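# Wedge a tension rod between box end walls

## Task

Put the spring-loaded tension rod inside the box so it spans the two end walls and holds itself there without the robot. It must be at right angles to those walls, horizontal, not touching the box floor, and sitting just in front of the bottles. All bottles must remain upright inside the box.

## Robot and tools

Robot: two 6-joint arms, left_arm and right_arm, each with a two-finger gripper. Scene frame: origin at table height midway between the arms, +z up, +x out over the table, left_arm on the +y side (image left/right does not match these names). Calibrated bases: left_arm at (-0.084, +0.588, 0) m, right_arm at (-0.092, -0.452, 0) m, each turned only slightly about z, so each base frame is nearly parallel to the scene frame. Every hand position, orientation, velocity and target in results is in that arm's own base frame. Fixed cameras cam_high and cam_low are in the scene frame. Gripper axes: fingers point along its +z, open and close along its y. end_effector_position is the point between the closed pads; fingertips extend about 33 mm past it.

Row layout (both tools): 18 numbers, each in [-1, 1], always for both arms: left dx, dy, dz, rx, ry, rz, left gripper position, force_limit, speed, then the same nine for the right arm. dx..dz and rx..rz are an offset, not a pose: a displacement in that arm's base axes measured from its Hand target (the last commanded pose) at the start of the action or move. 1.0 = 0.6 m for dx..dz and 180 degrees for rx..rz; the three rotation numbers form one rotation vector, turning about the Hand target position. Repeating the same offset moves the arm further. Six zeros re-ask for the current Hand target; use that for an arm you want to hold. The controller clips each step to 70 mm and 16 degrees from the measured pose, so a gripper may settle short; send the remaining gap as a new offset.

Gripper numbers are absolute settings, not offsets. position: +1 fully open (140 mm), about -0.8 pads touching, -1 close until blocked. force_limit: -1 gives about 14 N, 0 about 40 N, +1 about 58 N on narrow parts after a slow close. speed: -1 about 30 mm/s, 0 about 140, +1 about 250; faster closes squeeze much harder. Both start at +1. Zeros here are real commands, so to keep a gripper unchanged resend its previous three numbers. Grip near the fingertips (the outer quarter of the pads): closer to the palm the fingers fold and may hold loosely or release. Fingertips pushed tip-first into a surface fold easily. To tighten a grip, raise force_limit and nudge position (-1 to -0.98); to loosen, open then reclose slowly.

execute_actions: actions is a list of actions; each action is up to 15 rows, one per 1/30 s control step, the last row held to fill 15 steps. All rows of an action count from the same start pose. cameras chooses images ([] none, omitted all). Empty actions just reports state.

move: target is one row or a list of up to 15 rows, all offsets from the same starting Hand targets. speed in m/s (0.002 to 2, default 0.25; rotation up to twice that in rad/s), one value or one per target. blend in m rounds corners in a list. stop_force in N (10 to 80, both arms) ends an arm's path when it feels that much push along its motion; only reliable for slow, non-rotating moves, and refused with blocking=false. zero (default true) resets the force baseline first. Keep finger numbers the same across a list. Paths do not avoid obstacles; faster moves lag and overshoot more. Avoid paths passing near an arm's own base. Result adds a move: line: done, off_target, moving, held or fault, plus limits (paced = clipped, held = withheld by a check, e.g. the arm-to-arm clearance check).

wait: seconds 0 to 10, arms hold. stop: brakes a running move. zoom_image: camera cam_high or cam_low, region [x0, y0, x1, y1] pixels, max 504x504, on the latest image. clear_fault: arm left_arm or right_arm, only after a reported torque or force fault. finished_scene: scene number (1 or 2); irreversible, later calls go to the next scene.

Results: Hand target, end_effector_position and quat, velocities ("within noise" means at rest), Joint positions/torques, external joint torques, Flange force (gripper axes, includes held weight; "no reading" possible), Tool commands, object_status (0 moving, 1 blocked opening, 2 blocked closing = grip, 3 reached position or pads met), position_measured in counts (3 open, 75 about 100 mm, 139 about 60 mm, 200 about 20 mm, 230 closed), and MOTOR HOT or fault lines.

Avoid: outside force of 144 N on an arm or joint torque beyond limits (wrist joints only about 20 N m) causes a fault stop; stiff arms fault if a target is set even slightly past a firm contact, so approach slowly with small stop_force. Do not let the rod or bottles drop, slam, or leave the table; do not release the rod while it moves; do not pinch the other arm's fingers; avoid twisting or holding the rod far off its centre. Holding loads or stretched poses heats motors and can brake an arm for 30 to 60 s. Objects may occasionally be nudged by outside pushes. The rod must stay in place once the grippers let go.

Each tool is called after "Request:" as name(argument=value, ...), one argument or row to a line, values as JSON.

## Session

Request:
move(
  target=[0,0,0.1,0,0,0,1,1,1,0,0,0.1,0,0,0,1,1,1],
)

Request:
zoom_image(
  camera="cam_high",
  region=[350, 130, 600, 330],
)

Scene clock: 0.77 s.
left_arm: end_effector_position=(+0.8828, -0.1717, +0.3222) position_measured=3 object_status=3 end_effector_quat_wxyz=(-0.474, +0.786, +0.373, +0.135) | right_arm: end_effector_position=(+1.0556, +0.1042, +0.4584) position_measured=3 object_status=3 end_effector_quat_wxyz=(-0.105, +0.954, -0.228, +0.166)
Joint positions: left_arm=[-0.487 0.879 0.79 0.88 2.057 0.388] | right_arm=[0.03 0.686 0.644 0.115 1.433 2.076]
Joint velocities: within noise
Joint torques (N m): left_arm=[3.68 -124.99 -40.88 5.04 1.05 -0.48] | right_arm=[0.92 -103.04 -42.25 4.72 -0.93 0.16]
External joint torques (N m): left_arm=[-3.91 2.94 -0.37 -0.36 -0.01 0.45] | right_arm=[-1.53 -2.83 1.08 -0.35 -0.1 -0.17]
Flange force (N): left_arm=[1.1 6.1 -6.9] | right_arm=[-10.6 8.6 0.0]
Hand target: left_arm +0.8828, -0.1717, +0.3221; -0.474, +0.786, +0.373, +0.135 | right_arm +1.0556, +0.1042, +0.4585; -0.105, +0.954, -0.228, +0.166
Off the commanded pose: left_arm 0.000 m, 0 deg | right_arm 0.000 m, 0 deg.
move: done

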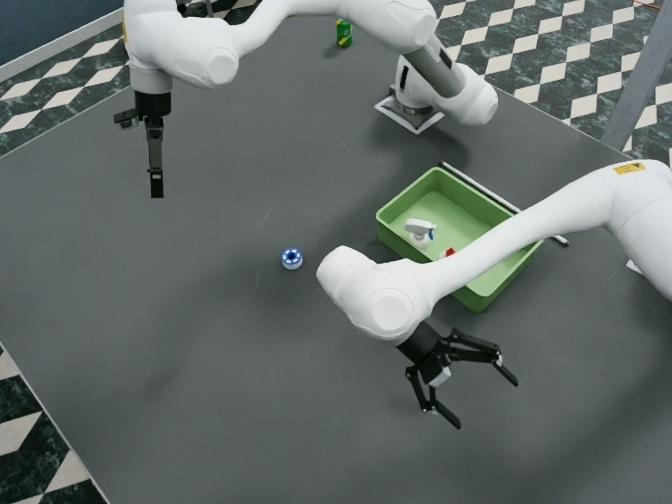

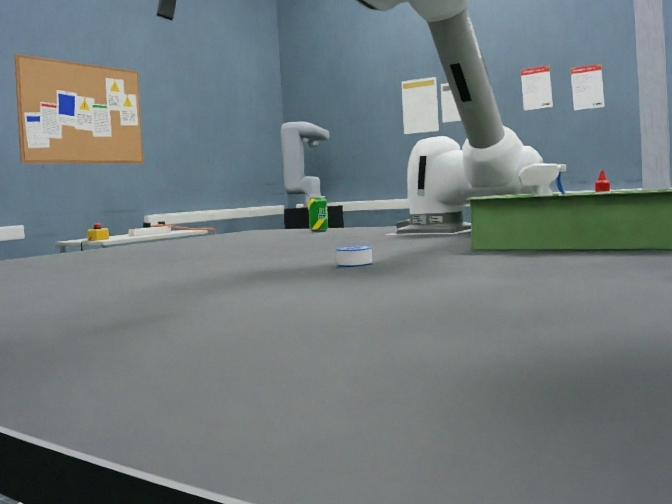

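Scaled by 2.016 from the camera's 672x504 image, which has a finer 960x720 frame.

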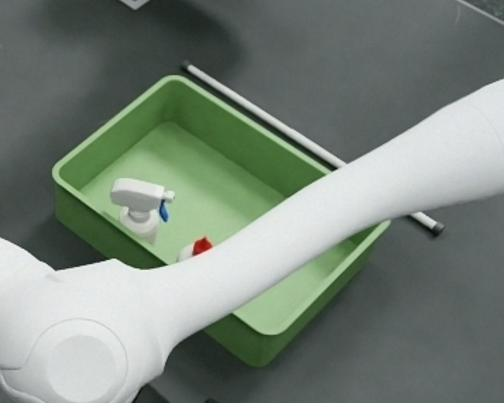

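Request:
move(
  target=[-0.83,-0.1,0.05,-0.2948,-0.1555,0.185,-0.286,1,0,-0.9,0.2,-0.05,0.0259,0.1292,-0.3311,-0.286,1,0],
  speed=0.4,
  cameras=[],
)

Scene clock: 9.83 s.
left_arm: end_effector_position=(+0.3848, -0.2318, +0.3520) position_measured=165 object_status=3 end_effector_quat_wxyz=(+0.000, +0.723, +0.691, +0.000) | right_arm: end_effector_position=(+0.5156, +0.2242, +0.4284) position_measured=165 object_status=3 end_effector_quat_wxyz=(+0.000, +0.724, -0.690, +0.000)
Joint positions: left_arm=[-0.619 -0.171 1.883 0 1.429 -0.573] | right_arm=[0.349 0.003 1.588 0 1.55 3.443]
Joint velocities: within noise
Joint torques (N m): left_arm=[3.18 -26.61 -41.48 4.46 0.14 -0.54] | right_arm=[0.85 -39.84 -42.6 4.56 0.22 0.24]
External joint torques (N m): left_arm=[-3.03 2.25 -0.85 -0.06 -0.13 0.54] | right_arm=[-0.88 -1.7 1.23 -0.35 -0.22 -0.24]
Flange force (N): left_arm=[-7.1 1.4 -0.6] | right_arm=[3.6 3.8 2.5]
Hand target: left_arm +0.3848, -0.2317, +0.3521; +0.000, +0.723, +0.691, +0.000 | right_arm +0.5156, +0.2242, +0.4285; +0.000, +0.724, -0.690, +0.000
Off the commanded pose: left_arm 0.000 m, 0 deg | right_arm 0.000 m, 0 deg.
move: done
No camera images: "cameras" was empty.

Request:
move(
  target=[
    [-0.3683,-0.1597,-0.25,0,0,0,-0.286,1,0,-0.565,0.1642,-0.38,0,0,0,-0.286,1,0],
    [-0.3683,-0.1597,-0.4523,0,0,0,-0.286,1,0,-0.565,0.1642,-0.5797,0,0,0,-0.286,1,0],
  ],
  speed=0.25,
  blend=0.03,
)

Request:
zoom_image(
  camera="cam_high",
  region=[410, 90, 510, 190],
)

Request:
zoom_image(
  camera="cam_high",
  region=[510, 160, 610, 260],
)

Request:
zoom_image(
  camera="cam_high",
  region=[370, 160, 470, 260],
)

Request:
zoom_image(
  camera="cam_high",
  region=[450, 215, 550, 315],
)

Scene clock: 14.80 s.
left_arm: end_effector_position=(+0.1638, -0.3276, +0.0807) position_measured=165 object_status=3 end_effector_quat_wxyz=(+0.000, +0.723, +0.691, +0.000) | right_arm: end_effector_position=(+0.1766, +0.3228, +0.0807) position_measured=165 object_status=3 end_effector_quat_wxyz=(+0.000, +0.724, -0.690, +0.000)
Joint positions: left_arm=[-1.201 -0.108 2.368 0 0.881 -1.155] | right_arm=[0.977 -0.105 2.366 -0.001 0.88 4.071]
Joint velocities: within noise
Joint torques (N m): left_arm=[5.14 -23.99 -32.06 3.61 0.1 -0.41] | right_arm=[1.17 -19.99 -33.05 3.61 0.31 0.19]
External joint torques (N m): left_arm=[-5.06 2.02 -0.93 -0.21 -0.06 0.41] | right_arm=[-1.15 -1.38 1.12 -0.36 -0.28 -0.19]
Flange force (N): left_arm=[-9.5 -9.2 2.1] | right_arm=[5.7 -0.8 -0.1]
Hand target: left_arm +0.1639, -0.3275, +0.0807; +0.000, +0.723, +0.691, +0.000 | right_arm +0.1766, +0.3228, +0.0806; +0.000, +0.724, -0.690, +0.000
Off the commanded pose: left_arm 0.000 m, 0 deg | right_arm 0.000 m, 0 deg.
move: done

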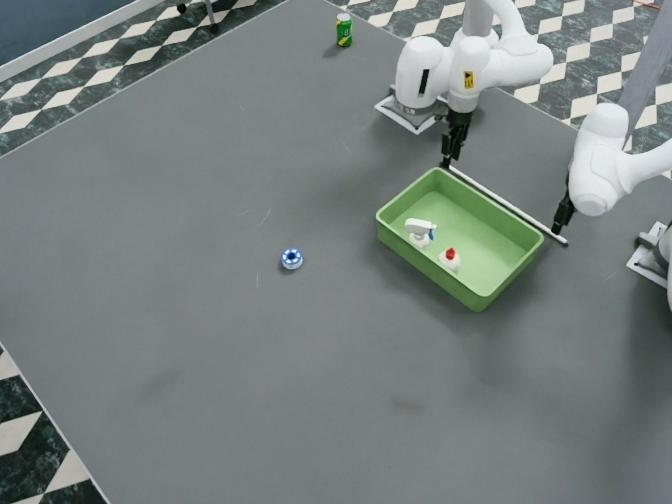

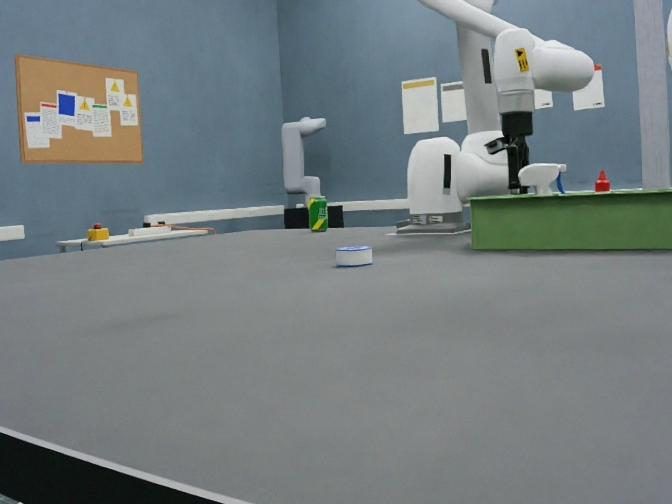

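Scaled by 5.040 from the camera's 672x504 image, which has a finer 960x720 frame.

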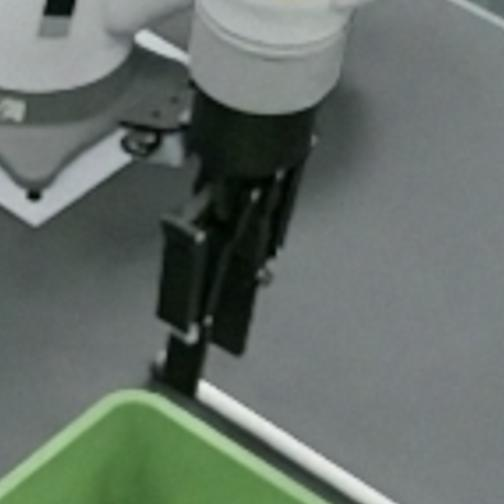

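Scaled by 5.040 from the camera's 672x504 image, which has a finer 960x720 frame.

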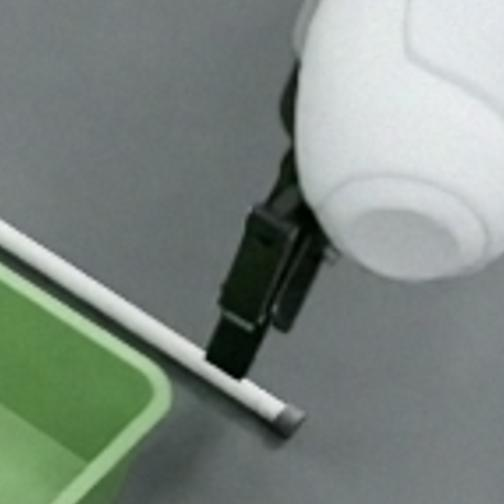

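Scaled by 5.040 from the camera's 672x504 image, which has a finer 960x720 frame.

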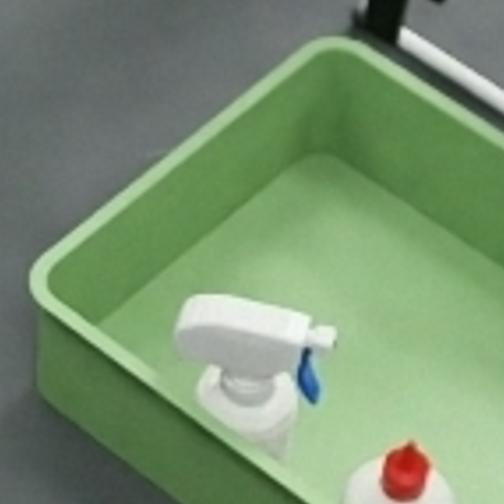

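Scaled by 5.040 from the camera's 672x504 image, which has a finer 960x720 frame.

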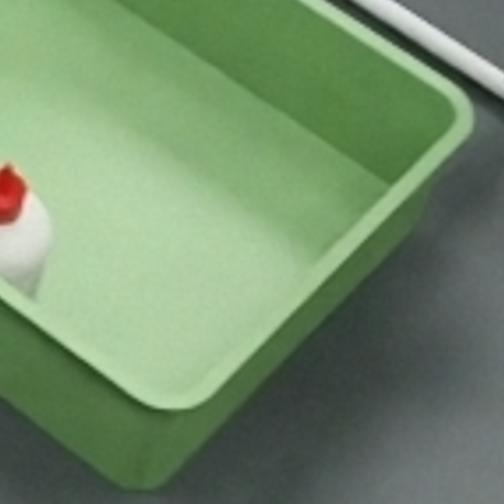

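Request:
move(
  target=[0,0,-0.0775,0,0,0,-0.286,1,0,0,0,-0.0775,0,0,0,-0.286,1,0],
  speed=0.05,
  stop_force=15,
)

Request:
zoom_image(
  camera="cam_high",
  region=[410, 110, 490, 190],
)

Request:
zoom_image(
  camera="cam_high",
  region=[510, 170, 590, 250],
)

Scene clock: 18.80 s.
left_arm: end_effector_position=(+0.1639, -0.3275, +0.0342) position_measured=165 object_status=3 end_effector_quat_wxyz=(+0.000, +0.723, +0.691, +0.000) | right_arm: end_effector_position=(+0.1766, +0.3228, +0.0341) position_measured=165 object_status=3 end_effector_quat_wxyz=(+0.000, +0.724, -0.690, +0.000)
Joint positions: left_arm=[-1.201 -0.033 2.415 0 0.759 -1.155] | right_arm=[0.977 -0.03 2.413 -0.001 0.759 4.072]
Joint velocities: within noise
Joint torques (N m): left_arm=[2.98 -28.74 -28.74 3.23 0.08 -0.48] | right_arm=[1.2 -23.61 -29.48 3.27 0.28 0.2]
External joint torques (N m): left_arm=[-2.97 2.83 -0.82 -0.18 -0.05 0.48] | right_arm=[-1.2 -1.9 0.99 -0.37 -0.25 -0.2]
Flange force (N): left_arm=[-8.1 -3.3 4.4] | right_arm=[6.3 -0.6 -1.7]
Hand target: left_arm +0.1639, -0.3275, +0.0342; +0.000, +0.723, +0.691, +0.000 | right_arm +0.1766, +0.3228, +0.0341; +0.000, +0.724, -0.690, +0.000
Off the commanded pose: left_arm 0.000 m, 0 deg | right_arm 0.000 m, 0 deg.
move: done

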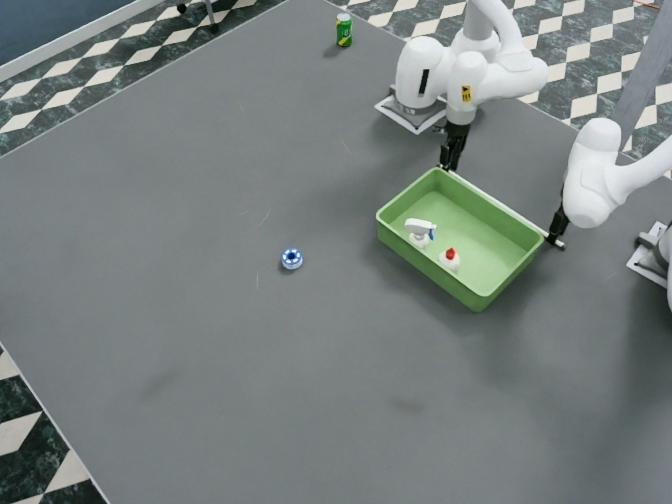

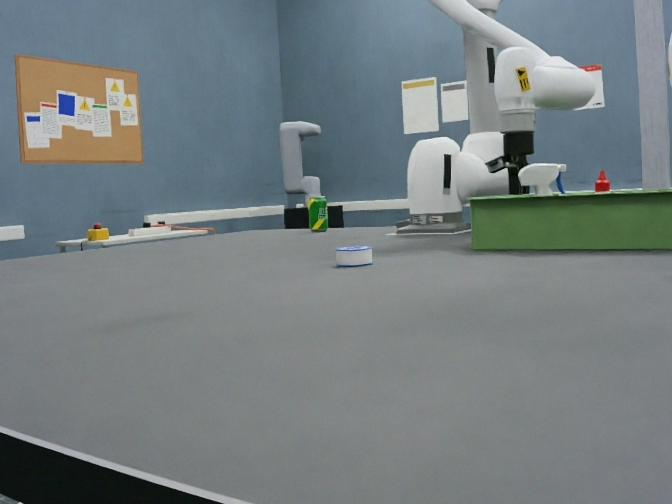

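Scaled by 6.300 from the camera's 672x504 image, which has a finer 960x720 frame.

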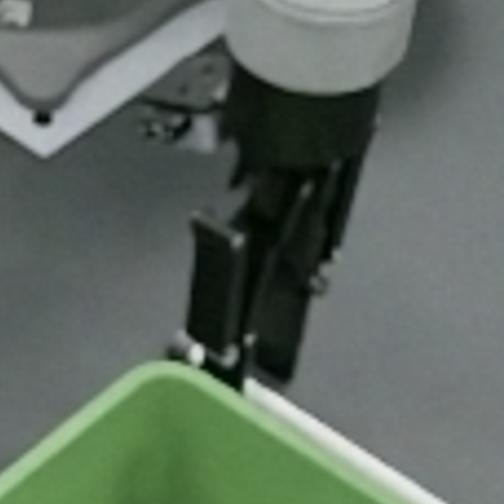

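Scaled by 6.300 from the camera's 672x504 image, which has a finer 960x720 frame.

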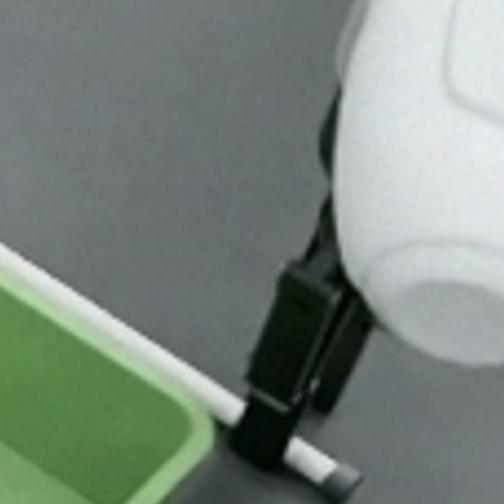

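Request:
move(
  target=[0,0,0,0,0,0,-1,1,-1,0,0,0,0,0,0,-1,1,-1],
  cameras=[],
)

Request:
move(
  target=[0,0,0.25,0,0,0,-1,1,-1,0,0,0.25,0,0,0,-1,1,-1],
  speed=0.1,
)

Request:
zoom_image(
  camera="cam_high",
  region=[400, 80, 600, 230],
)

Scene clock: 21.83 s.
left_arm: end_effector_position=(+0.1639, -0.3275, +0.0342) position_measured=215 object_status=2 end_effector_quat_wxyz=(+0.000, +0.723, +0.691, +0.000) | right_arm: end_effector_position=(+0.1766, +0.3228, +0.0341) position_measured=219 object_status=0 end_effector_quat_wxyz=(+0.000, +0.724, -0.690, +0.000)
Joint positions: left_arm=[-1.201 -0.033 2.415 0 0.759 -1.155] | right_arm=[0.977 -0.03 2.413 -0.001 0.759 4.072]
Joint velocities: within noise
Joint torques (N m): left_arm=[2.02 -26.24 -27.17 3.28 -0.41 0] | right_arm=[1.22 -20.96 -28.11 2.88 -0.57 -0.15]
External joint torques (N m): left_arm=[-1.92 -0.29 -2.29 -0.24 0.44 0] | right_arm=[-1.3 -4.27 -0.37 0.02 0.6 0.15]
Flange force (N): left_arm=[-4.9 -3.3 -3.8] | right_arm=[7.5 0.9 -9.5]
Hand target: left_arm +0.1639, -0.3275, +0.0342; +0.000, +0.723, +0.691, +0.000 | right_arm +0.1766, +0.3228, +0.0341; +0.000, +0.724, -0.690, +0.000
Off the commanded pose: left_arm 0.000 m, 0 deg | right_arm 0.000 m, 0 deg.
move: done
No camera images: "cameras" was empty.

Scene clock: 23.67 s.
left_arm: end_effector_position=(+0.1639, -0.3275, +0.1842) position_measured=215 object_status=2 end_effector_quat_wxyz=(+0.000, +0.723, +0.691, +0.000) | right_arm: end_effector_position=(+0.1766, +0.3227, +0.1841) position_measured=219 object_status=2 end_effector_quat_wxyz=(+0.000, +0.724, -0.690, +0.000)
Joint positions: left_arm=[-1.201 -0.229 2.243 0 1.127 -1.155] | right_arm=[0.977 -0.226 2.24 -0.001 1.126 4.071]
Joint velocities: within noise
Joint torques (N m): left_arm=[2.1 -17.96 -38.8 3.82 -0.1 -0.04] | right_arm=[0.95 -13.34 -39.91 4.04 -0.47 0.27]
External joint torques (N m): left_arm=[-2.1 3.35 0.27 0.17 0.14 0.04] | right_arm=[-1.06 -1.11 2.53 -0.23 0.5 -0.27]
Flange force (N): left_arm=[-7.4 -2.3 3.0] | right_arm=[7.1 0.1 1.3]
Hand target: left_arm +0.1639, -0.3275, +0.1842; +0.000, +0.723, +0.691, +0.000 | right_arm +0.1766, +0.3228, +0.1841; +0.000, +0.724, -0.690, +0.000
Off the commanded pose: left_arm 0.000 m, 0 deg | right_arm 0.000 m, 0 deg.
move: done

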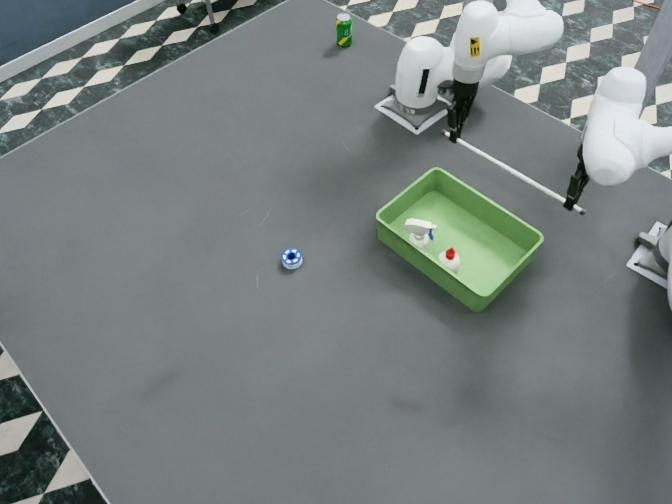

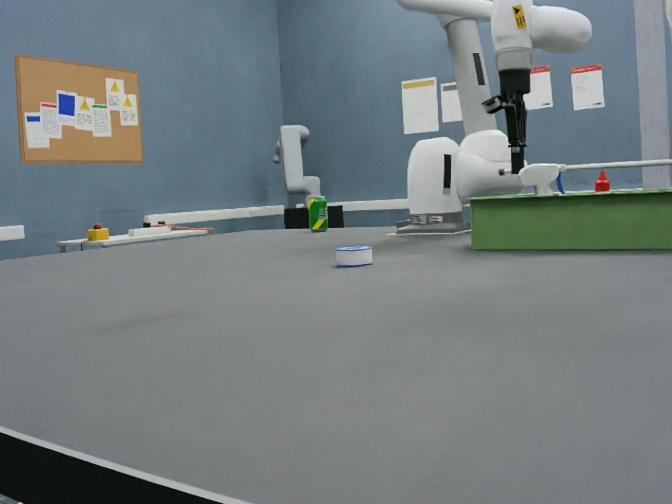

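Scaled by 2.520 from the camera's 672x504 image, which has a finer 960x720 frame.

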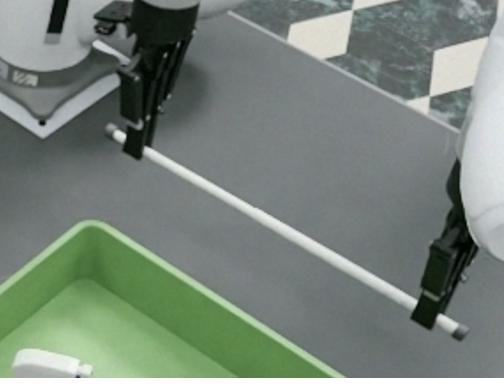

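Request:
zoom_image(
  camera="cam_high",
  region=[370, 160, 550, 320],
)

Scaled by 2.800 from the camera's 672x504 image, which has a finer 960x720 frame.

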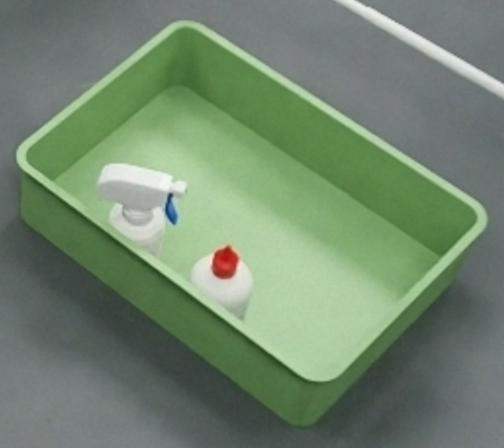

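Request:
move(
  target=[
    [0.465,-0.02,0,0,0,-0.0067,-1,1,-1,0.4508,0.0223,0,0,0,-0.0067,-1,1,-1],
    [0.4595,-0.1032,0,0,0,-0.0067,-1,1,-1,0.4486,0.1056,0,0,0,-0.0067,-1,1,-1],
  ],
  speed=[0.12,0.05],
)

Request:
zoom_image(
  camera="cam_high",
  region=[370, 130, 470, 230],
)

Request:
zoom_image(
  camera="cam_high",
  region=[450, 190, 550, 290],
)

Request:
zoom_image(
  camera="cam_high",
  region=[370, 160, 550, 320],
)

Scene clock: 41.57 s.
left_arm: end_effector_position=(+0.4395, -0.3895, +0.1842) position_measured=215 object_status=2 end_effector_quat_wxyz=(+0.000, +0.730, +0.683, +0.000) | right_arm: end_effector_position=(+0.4457, +0.3861, +0.1841) position_measured=219 object_status=2 end_effector_quat_wxyz=(+0.000, +0.716, -0.698, +0.000)
Joint positions: left_arm=[-0.784 0.139 1.895 0 1.107 -0.717] | right_arm=[0.655 0.143 1.891 0 1.108 3.771]
Joint velocities: within noise
Joint torques (N m): left_arm=[-2.77 -56.6 -42.44 1.36 -2.49 -0.01] | right_arm=[6.64 -49.16 -42.18 6.71 -2.2 -0.17]
External joint torques (N m): left_arm=[2.75 3.72 4.05 2.62 2.5 0.01] | right_arm=[-6.67 -2.25 5.17 -2.96 2.22 0.17]
Flange force (N): left_arm=[4.1 2.4 2.6] | right_arm=[16.6 2.8 -0.1]
Hand target: left_arm +0.4396, -0.3894, +0.1842; +0.000, +0.730, +0.683, +0.000 | right_arm +0.4457, +0.3861, +0.1841; +0.000, +0.716, -0.698, +0.000
Off the commanded pose: left_arm 0.000 m, 0 deg | right_arm 0.000 m, 0 deg.
move: done

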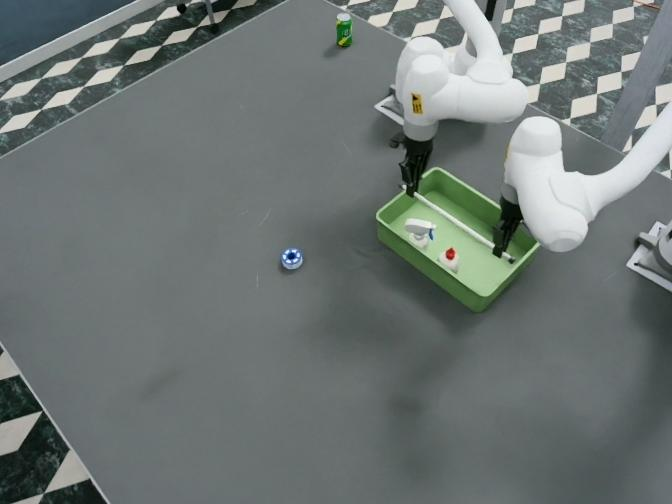

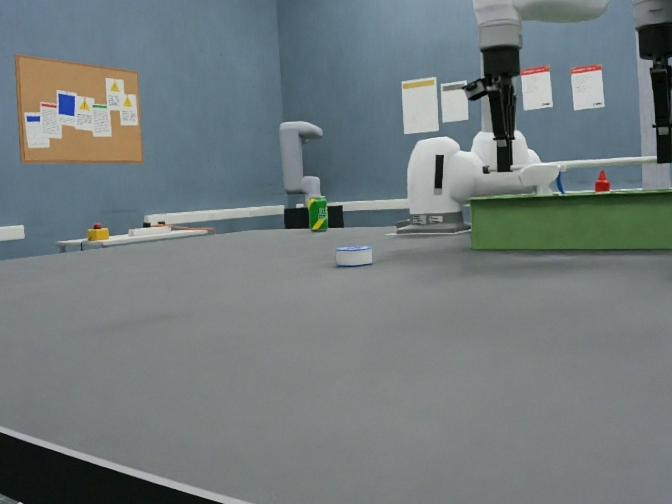

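Scaled by 5.040 from the camera's 672x504 image, which has a finer 960x720 frame.

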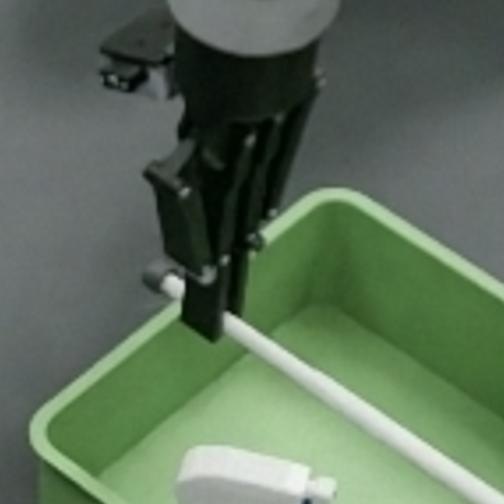

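Scaled by 5.040 from the camera's 672x504 image, which has a finer 960x720 frame.

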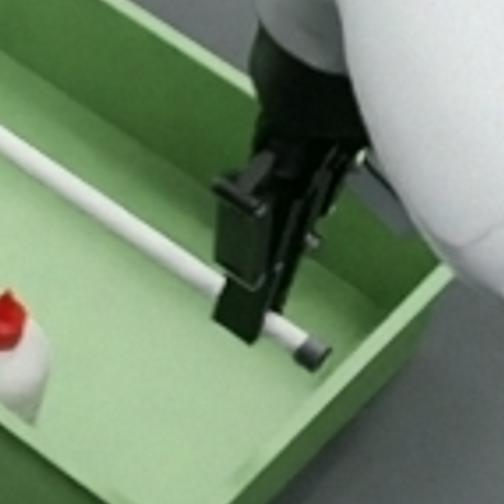

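Scaled by 2.800 from the camera's 672x504 image, which has a finer 960x720 frame.

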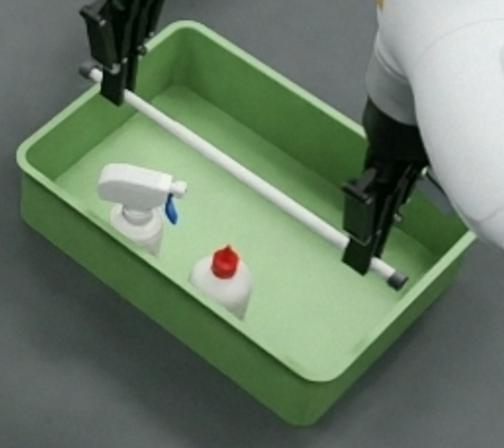

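Request:
move(
  target=[
    [0.009,-0.0105,0,0,0,-0.0121,-1,1,-1,-0.0098,0.0097,0,0,0,-0.0121,-1,1,-1],
    [0.009,-0.0105,-0.08,0,0,-0.0121,-1,1,-1,-0.0098,0.0097,-0.08,0,0,-0.0121,-1,1,-1],
  ],
  speed=0.06,
)

Request:
zoom_image(
  camera="cam_high",
  region=[370, 150, 470, 250],
)

Request:
zoom_image(
  camera="cam_high",
  region=[450, 200, 550, 300],
)

Request:
zoom_image(
  camera="cam_high",
  region=[370, 160, 550, 320],
)

Scene clock: 47.90 s.
left_arm: end_effector_position=(+0.4450, -0.3957, +0.1361) position_measured=215 object_status=2 end_effector_quat_wxyz=(+0.000, +0.743, +0.669, +0.000) | right_arm: end_effector_position=(+0.4398, +0.3919, +0.1361) position_measured=219 object_status=2 end_effector_quat_wxyz=(+0.000, +0.703, -0.711, +0.000)
Joint positions: left_arm=[-0.785 0.192 1.93 0 1.02 -0.68] | right_arm=[0.669 0.182 1.942 0 1.017 3.823]
Joint velocities: within noise
Joint torques (N m): left_arm=[-0.89 -61.14 -42.52 1.26 -3.46 -0.94] | right_arm=[7.95 -51.59 -39.87 7.03 -1.65 -0.15]
External joint torques (N m): left_arm=[1.05 4.75 6.09 2.53 3.48 0.94] | right_arm=[-8.06 -1.66 4.71 -3.46 1.66 0.15]
Flange force (N): left_arm=[4.3 -0.3 3.7] | right_arm=[17.5 -0.7 0.0]
Hand target: left_arm +0.4450, -0.3957, +0.1362; +0.000, +0.743, +0.669, +0.000 | right_arm +0.4399, +0.3919, +0.1361; +0.000, +0.703, -0.711, +0.000
Off the commanded pose: left_arm 0.000 m, 0 deg | right_arm 0.000 m, 0 deg.
move: done

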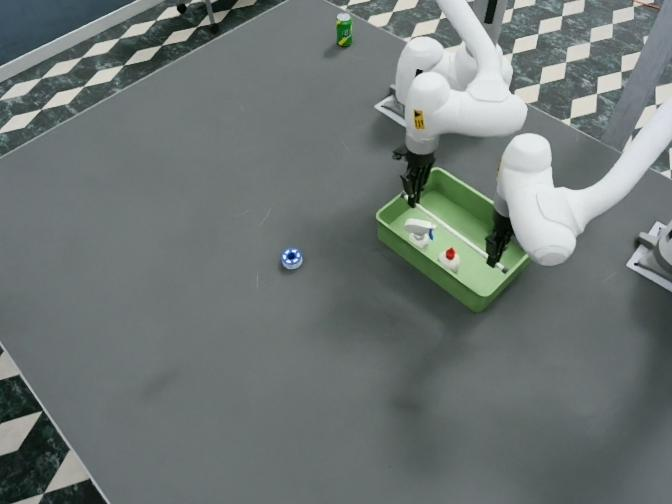

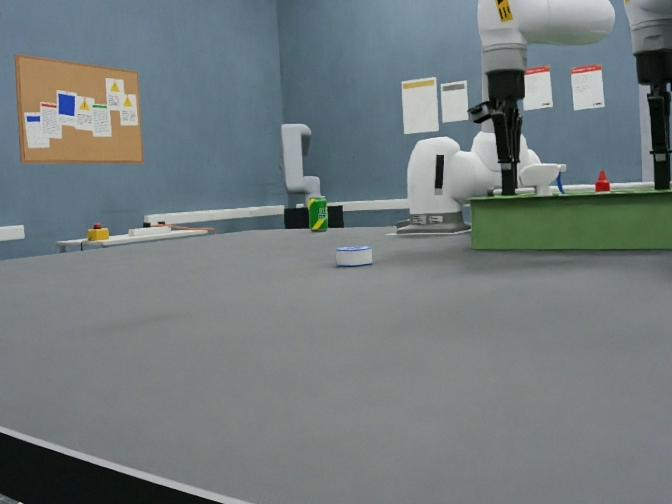

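Scaled by 5.040 from the camera's 672x504 image, which has a finer 960x720 frame.

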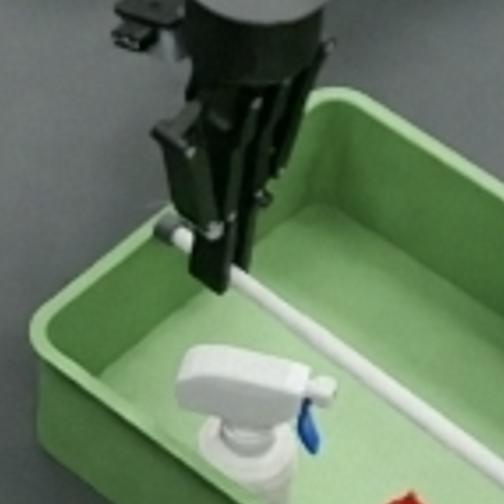

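Scaled by 5.040 from the camera's 672x504 image, which has a finer 960x720 frame.

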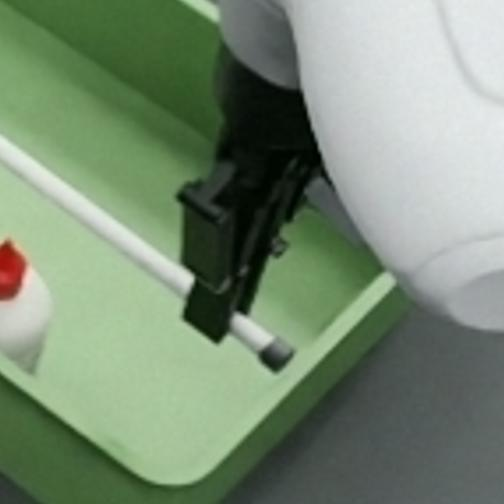

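Scaled by 2.800 from the camera's 672x504 image, which has a finer 960x720 frame.

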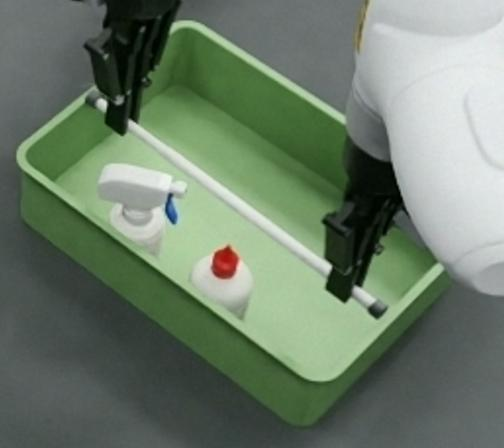

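Request:
move(
  target=[0.0005,-0.005,0,0,0,0,-1,1,-1,0,0.015,0,0,0,0,-1,1,-1],
  speed=0.05,
)

Request:
zoom_image(
  camera="cam_high",
  region=[380, 160, 440, 220],
)

Request:
zoom_image(
  camera="cam_high",
  region=[480, 240, 540, 300],
)

Scene clock: 51.53 s.
left_arm: end_effector_position=(+0.4453, -0.3987, +0.1362) position_measured=215 object_status=2 end_effector_quat_wxyz=(+0.000, +0.743, +0.669, +0.000) | right_arm: end_effector_position=(+0.4399, +0.4009, +0.1361) position_measured=219 object_status=2 end_effector_quat_wxyz=(+0.000, +0.703, -0.711, +0.000)
Joint positions: left_arm=[-0.788 0.195 1.926 0 1.021 -0.683] | right_arm=[0.681 0.191 1.931 0 1.019 3.835]
Joint velocities: within noise
Joint torques (N m): left_arm=[-1.6 -61.53 -42.81 1.07 -3.4 -0.84] | right_arm=[8.11 -52.44 -40.25 7.03 -1.92 -0.16]
External joint torques (N m): left_arm=[1.51 4.79 6.23 2.72 3.42 0.84] | right_arm=[-8.11 -2.42 4.94 -3.44 1.94 0.16]
Flange force (N): left_arm=[4.9 -0.1 4.0] | right_arm=[18.4 0.2 -1.0]
Hand target: left_arm +0.4453, -0.3987, +0.1362; +0.000, +0.743, +0.669, +0.000 | right_arm +0.4399, +0.4009, +0.1361; +0.000, +0.703, -0.711, +0.000
Off the commanded pose: left_arm 0.000 m, 0 deg | right_arm 0.000 m, 0 deg.
move: done

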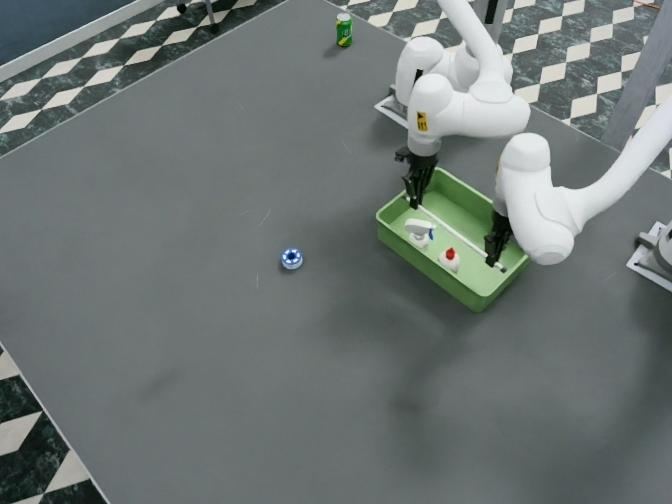

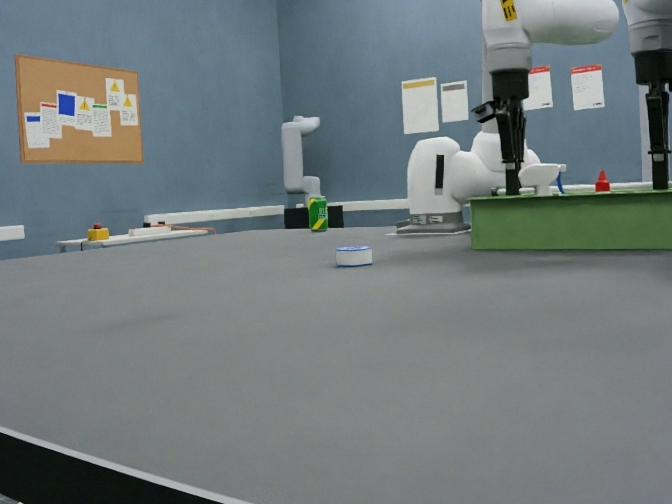

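Scaled by 8.400 from the camera's 672x504 image, which has a finer 960x720 frame.

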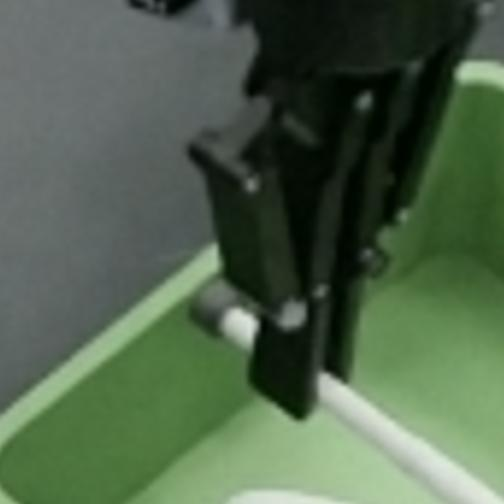

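Scaled by 8.400 from the camera's 672x504 image, which has a finer 960x720 frame.

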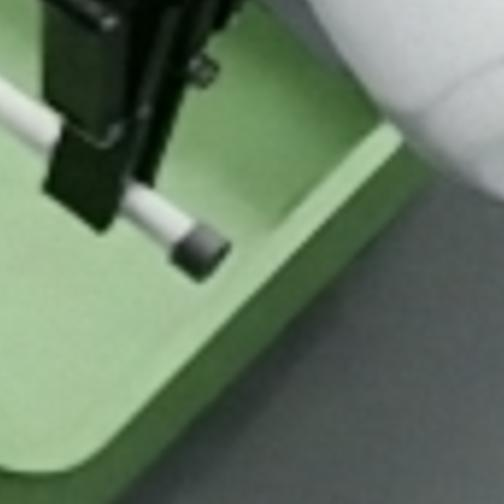

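Request:
move(
  target=[
    [0,-0.001,0,0,0,0,-1,1,-1,0,0.006,0,0,0,0,-1,1,-1],
    [0,-0.001,-0.1017,0,0,0,-1,1,-1,0,0.006,-0.1017,0,0,0,-1,1,-1],
  ],
  speed=0.05,
  stop_force=20,
)

Request:
zoom_image(
  camera="cam_high",
  region=[370, 160, 470, 260],
)

Request:
zoom_image(
  camera="cam_high",
  region=[450, 210, 550, 310],
)

Request:
zoom_image(
  camera="cam_high",
  region=[370, 160, 550, 320],
)

Scene clock: 56.57 s.
left_arm: end_effector_position=(+0.4452, -0.3993, +0.0751) position_measured=215 object_status=2 end_effector_quat_wxyz=(+0.000, +0.743, +0.669, +0.000) | right_arm: end_effector_position=(+0.4398, +0.4045, +0.0751) position_measured=219 object_status=2 end_effector_quat_wxyz=(+0.000, +0.703, -0.711, +0.000)
Joint positions: left_arm=[-0.789 0.256 1.979 0 0.906 -0.683] | right_arm=[0.686 0.255 1.98 0 0.906 3.84]
Joint velocities: within noise
Joint torques (N m): left_arm=[-1.73 -65.32 -40.59 0.98 -3.53 -1] | right_arm=[8.13 -56.56 -37.75 6.65 -1.85 -0.14]
External joint torques (N m): left_arm=[1.74 4.86 6.83 2.51 3.55 1] | right_arm=[-8.49 -1.33 5.23 -3.35 1.87 0.14]
Flange force (N): left_arm=[6.1 -0.6 4.1] | right_arm=[18.1 -1.2 -0.8]
Hand target: left_arm +0.4453, -0.3993, +0.0752; +0.000, +0.743, +0.669, +0.000 | right_arm +0.4399, +0.4045, +0.0751; +0.000, +0.703, -0.711, +0.000
Off the commanded pose: left_arm 0.000 m, 0 deg | right_arm 0.000 m, 0 deg.
move: done

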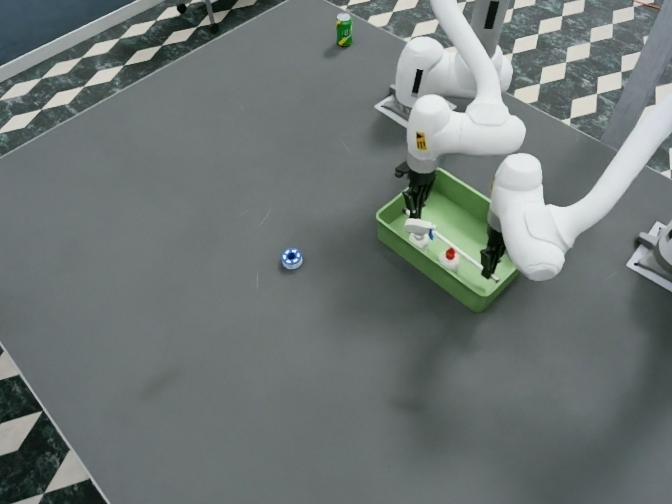

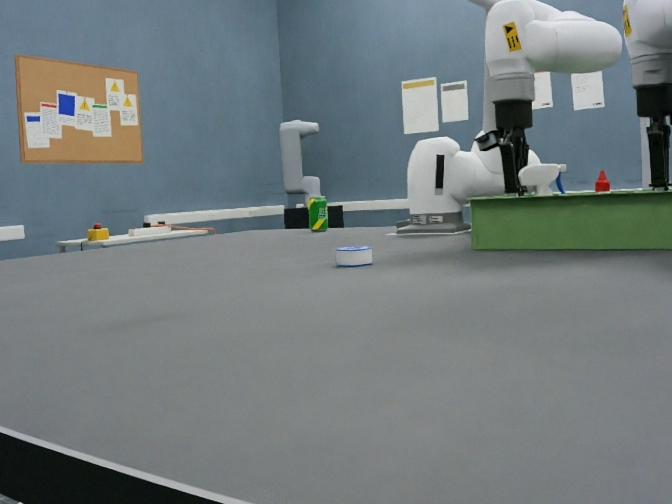

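Scaled by 5.040 from the camera's 672x504 image, which has a finer 960x720 frame.

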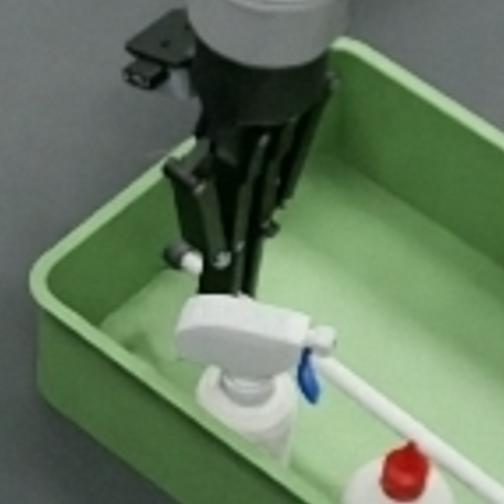

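Scaled by 5.040 from the camera's 672x504 image, which has a finer 960x720 frame.

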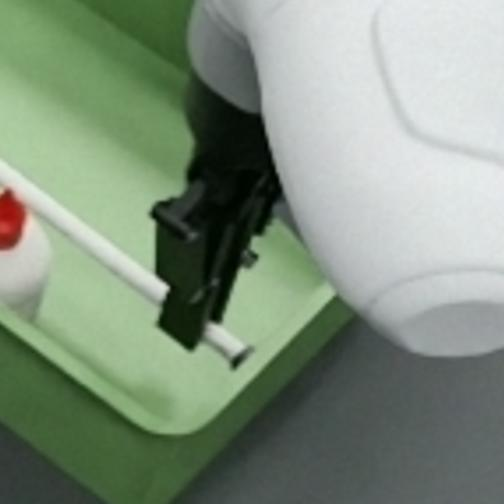

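Scaled by 2.800 from the camera's 672x504 image, which has a finer 960x720 frame.

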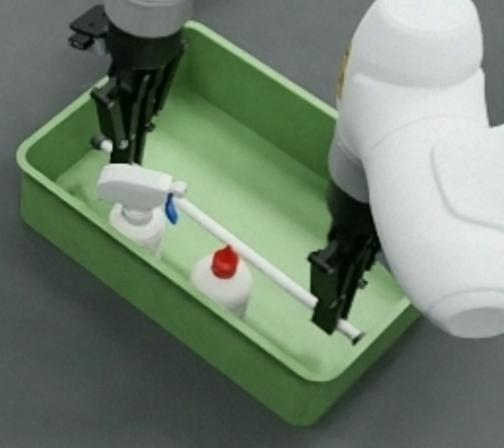

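Request:
move(
  target=[0.018,0.001,0,0,0,0,-1,1,-1,0.018,-0.001,0,0,0,0,-1,1,-1],
  speed=0.04,
  stop_force=20,
  cameras=[],
)

Request:
move(
  target=[0.0016,0.017,0,0,0,0,-1,1,-1,0,-0.017,0,0,0,0,-1,1,-1],
  speed=0.008,
  stop_force=12,
  cameras=[],
)

Request:
move(
  target=[0,0,0,0,0,0,-1,1,-1,0,-0.033,0,0,0,0,-1,1,-1],
  speed=0.006,
  stop_force=12,
)

Request:
zoom_image(
  camera="cam_high",
  region=[370, 160, 550, 320],
)

Scene clock: 61.10 s.
left_arm: end_effector_position=(+0.4561, -0.3987, +0.0752) position_measured=215 object_status=2 end_effector_quat_wxyz=(+0.000, +0.743, +0.669, +0.000) | right_arm: end_effector_position=(+0.4507, +0.4039, +0.0751) position_measured=219 object_status=2 end_effector_quat_wxyz=(+0.000, +0.703, -0.711, +0.000)
Joint positions: left_arm=[-0.775 0.266 1.965 0 0.91 -0.67] | right_arm=[0.674 0.266 1.966 0 0.909 3.828]
Joint velocities: within noise
Joint torques (N m): left_arm=[-1.58 -66.24 -38.89 0.67 -2.64 -0.96] | right_arm=[6.27 -57.61 -38.71 6.45 -2.28 0.55]
External joint torques (N m): left_arm=[1.69 4.61 5.13 2.83 2.67 0.96] | right_arm=[-6.31 -1.97 5.99 -3.12 2.3 -0.55]
Flange force (N): left_arm=[4.6 1.1 4.0] | right_arm=[17.5 2.3 -1.6]
Hand target: left_arm +0.4561, -0.3987, +0.0752; +0.000, +0.743, +0.669, +0.000 | right_arm +0.4507, +0.4039, +0.0751; +0.000, +0.703, -0.711, +0.000
Off the commanded pose: left_arm 0.000 m, 0 deg | right_arm 0.000 m, 0 deg.
move: done
No camera images: "cameras" was empty.

Scene clock: 62.97 s.
left_arm: end_effector_position=(+0.4571, -0.3887, +0.0752) position_measured=215 object_status=2 end_effector_quat_wxyz=(+0.000, +0.743, +0.669, +0.000) | right_arm: end_effector_position=(+0.4508, +0.3941, +0.0752) position_measured=219 object_status=2 end_effector_quat_wxyz=(-0.001, +0.703, -0.711, +0.000)
Joint positions: left_arm=[-0.762 0.258 1.976 0 0.907 -0.657] | right_arm=[0.661 0.256 1.979 0 0.906 3.814]
Joint velocities: within noise
Joint torques (N m): left_arm=[3.88 -66.03 -33.84 3.59 0.13 -0.9] | right_arm=[0.39 -57.01 -33.75 3.66 0.58 0.57]
External joint torques (N m): left_arm=[-3.83 5.66 0.28 -0.11 -0.11 0.9] | right_arm=[-0.58 -1.32 1.13 -0.34 -0.57 -0.57]
Flange force (N): left_arm=[-8.0 3.0 6.6] | right_arm=[4.3 1.9 0.5]
Hand target: left_arm +0.4571, -0.3887, +0.0752; +0.000, +0.743, +0.669, +0.000 | right_arm +0.4508, +0.3940, +0.0752; +0.000, +0.703, -0.711, +0.000
Off the commanded pose: left_arm 0.000 m, 0 deg | right_arm 0.000 m, 0 deg.
move: contact (left_arm, right_arm)
No camera images: "cameras" was empty.

Scene clock: 65.30 s.
left_arm: end_effector_position=(+0.4571, -0.3887, +0.0752) position_measured=215 object_status=2 end_effector_quat_wxyz=(+0.000, +0.743, +0.669, +0.000) | right_arm: end_effector_position=(+0.4508, +0.3835, +0.0752) position_measured=219 object_status=2 end_effector_quat_wxyz=(+0.000, +0.703, -0.711, +0.000)
Joint positions: left_arm=[-0.762 0.258 1.976 0 0.907 -0.657] | right_arm=[0.647 0.247 1.991 0 0.902 3.8]
Joint velocities: within noise
Joint torques (N m): left_arm=[10.65 -64.9 -27.99 6.37 2.66 -0.98] | right_arm=[-5.92 -56.02 -28.64 1.14 3.2 0.54]
External joint torques (N m): left_arm=[-10.61 4.34 -5.59 -2.89 -2.64 0.98] | right_arm=[5.92 -1.23 -3.88 2.17 -3.18 -0.54]
Flange force (N): left_arm=[-21.3 2.8 5.2] | right_arm=[-9.8 2.6 1.6]
Hand target: left_arm +0.4571, -0.3887, +0.0752; +0.000, +0.743, +0.669, +0.000 | right_arm +0.4508, +0.3835, +0.0752; +0.000, +0.703, -0.711, +0.000 (not the last commanded pose)
Off the commanded pose: left_arm 0.000 m, 0 deg | right_arm 0.009 m, 0 deg.
move: contact (right_arm)

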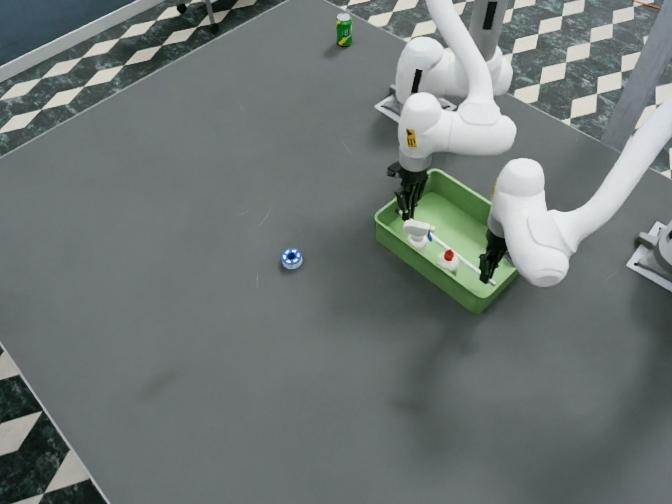

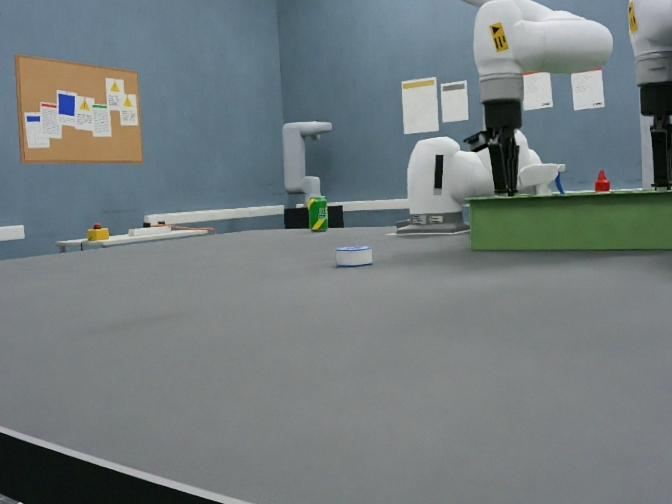

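Scaled by 2.800 from the camera's 672x504 image, which has a finer 960x720 frame.

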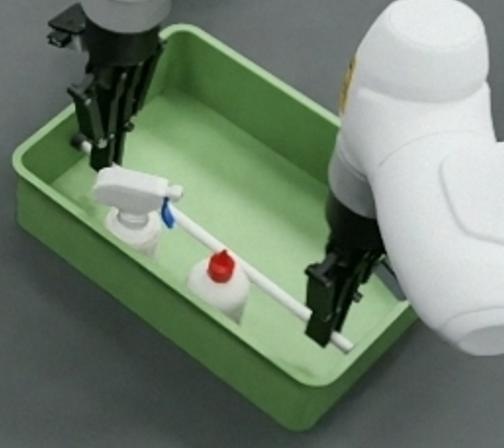

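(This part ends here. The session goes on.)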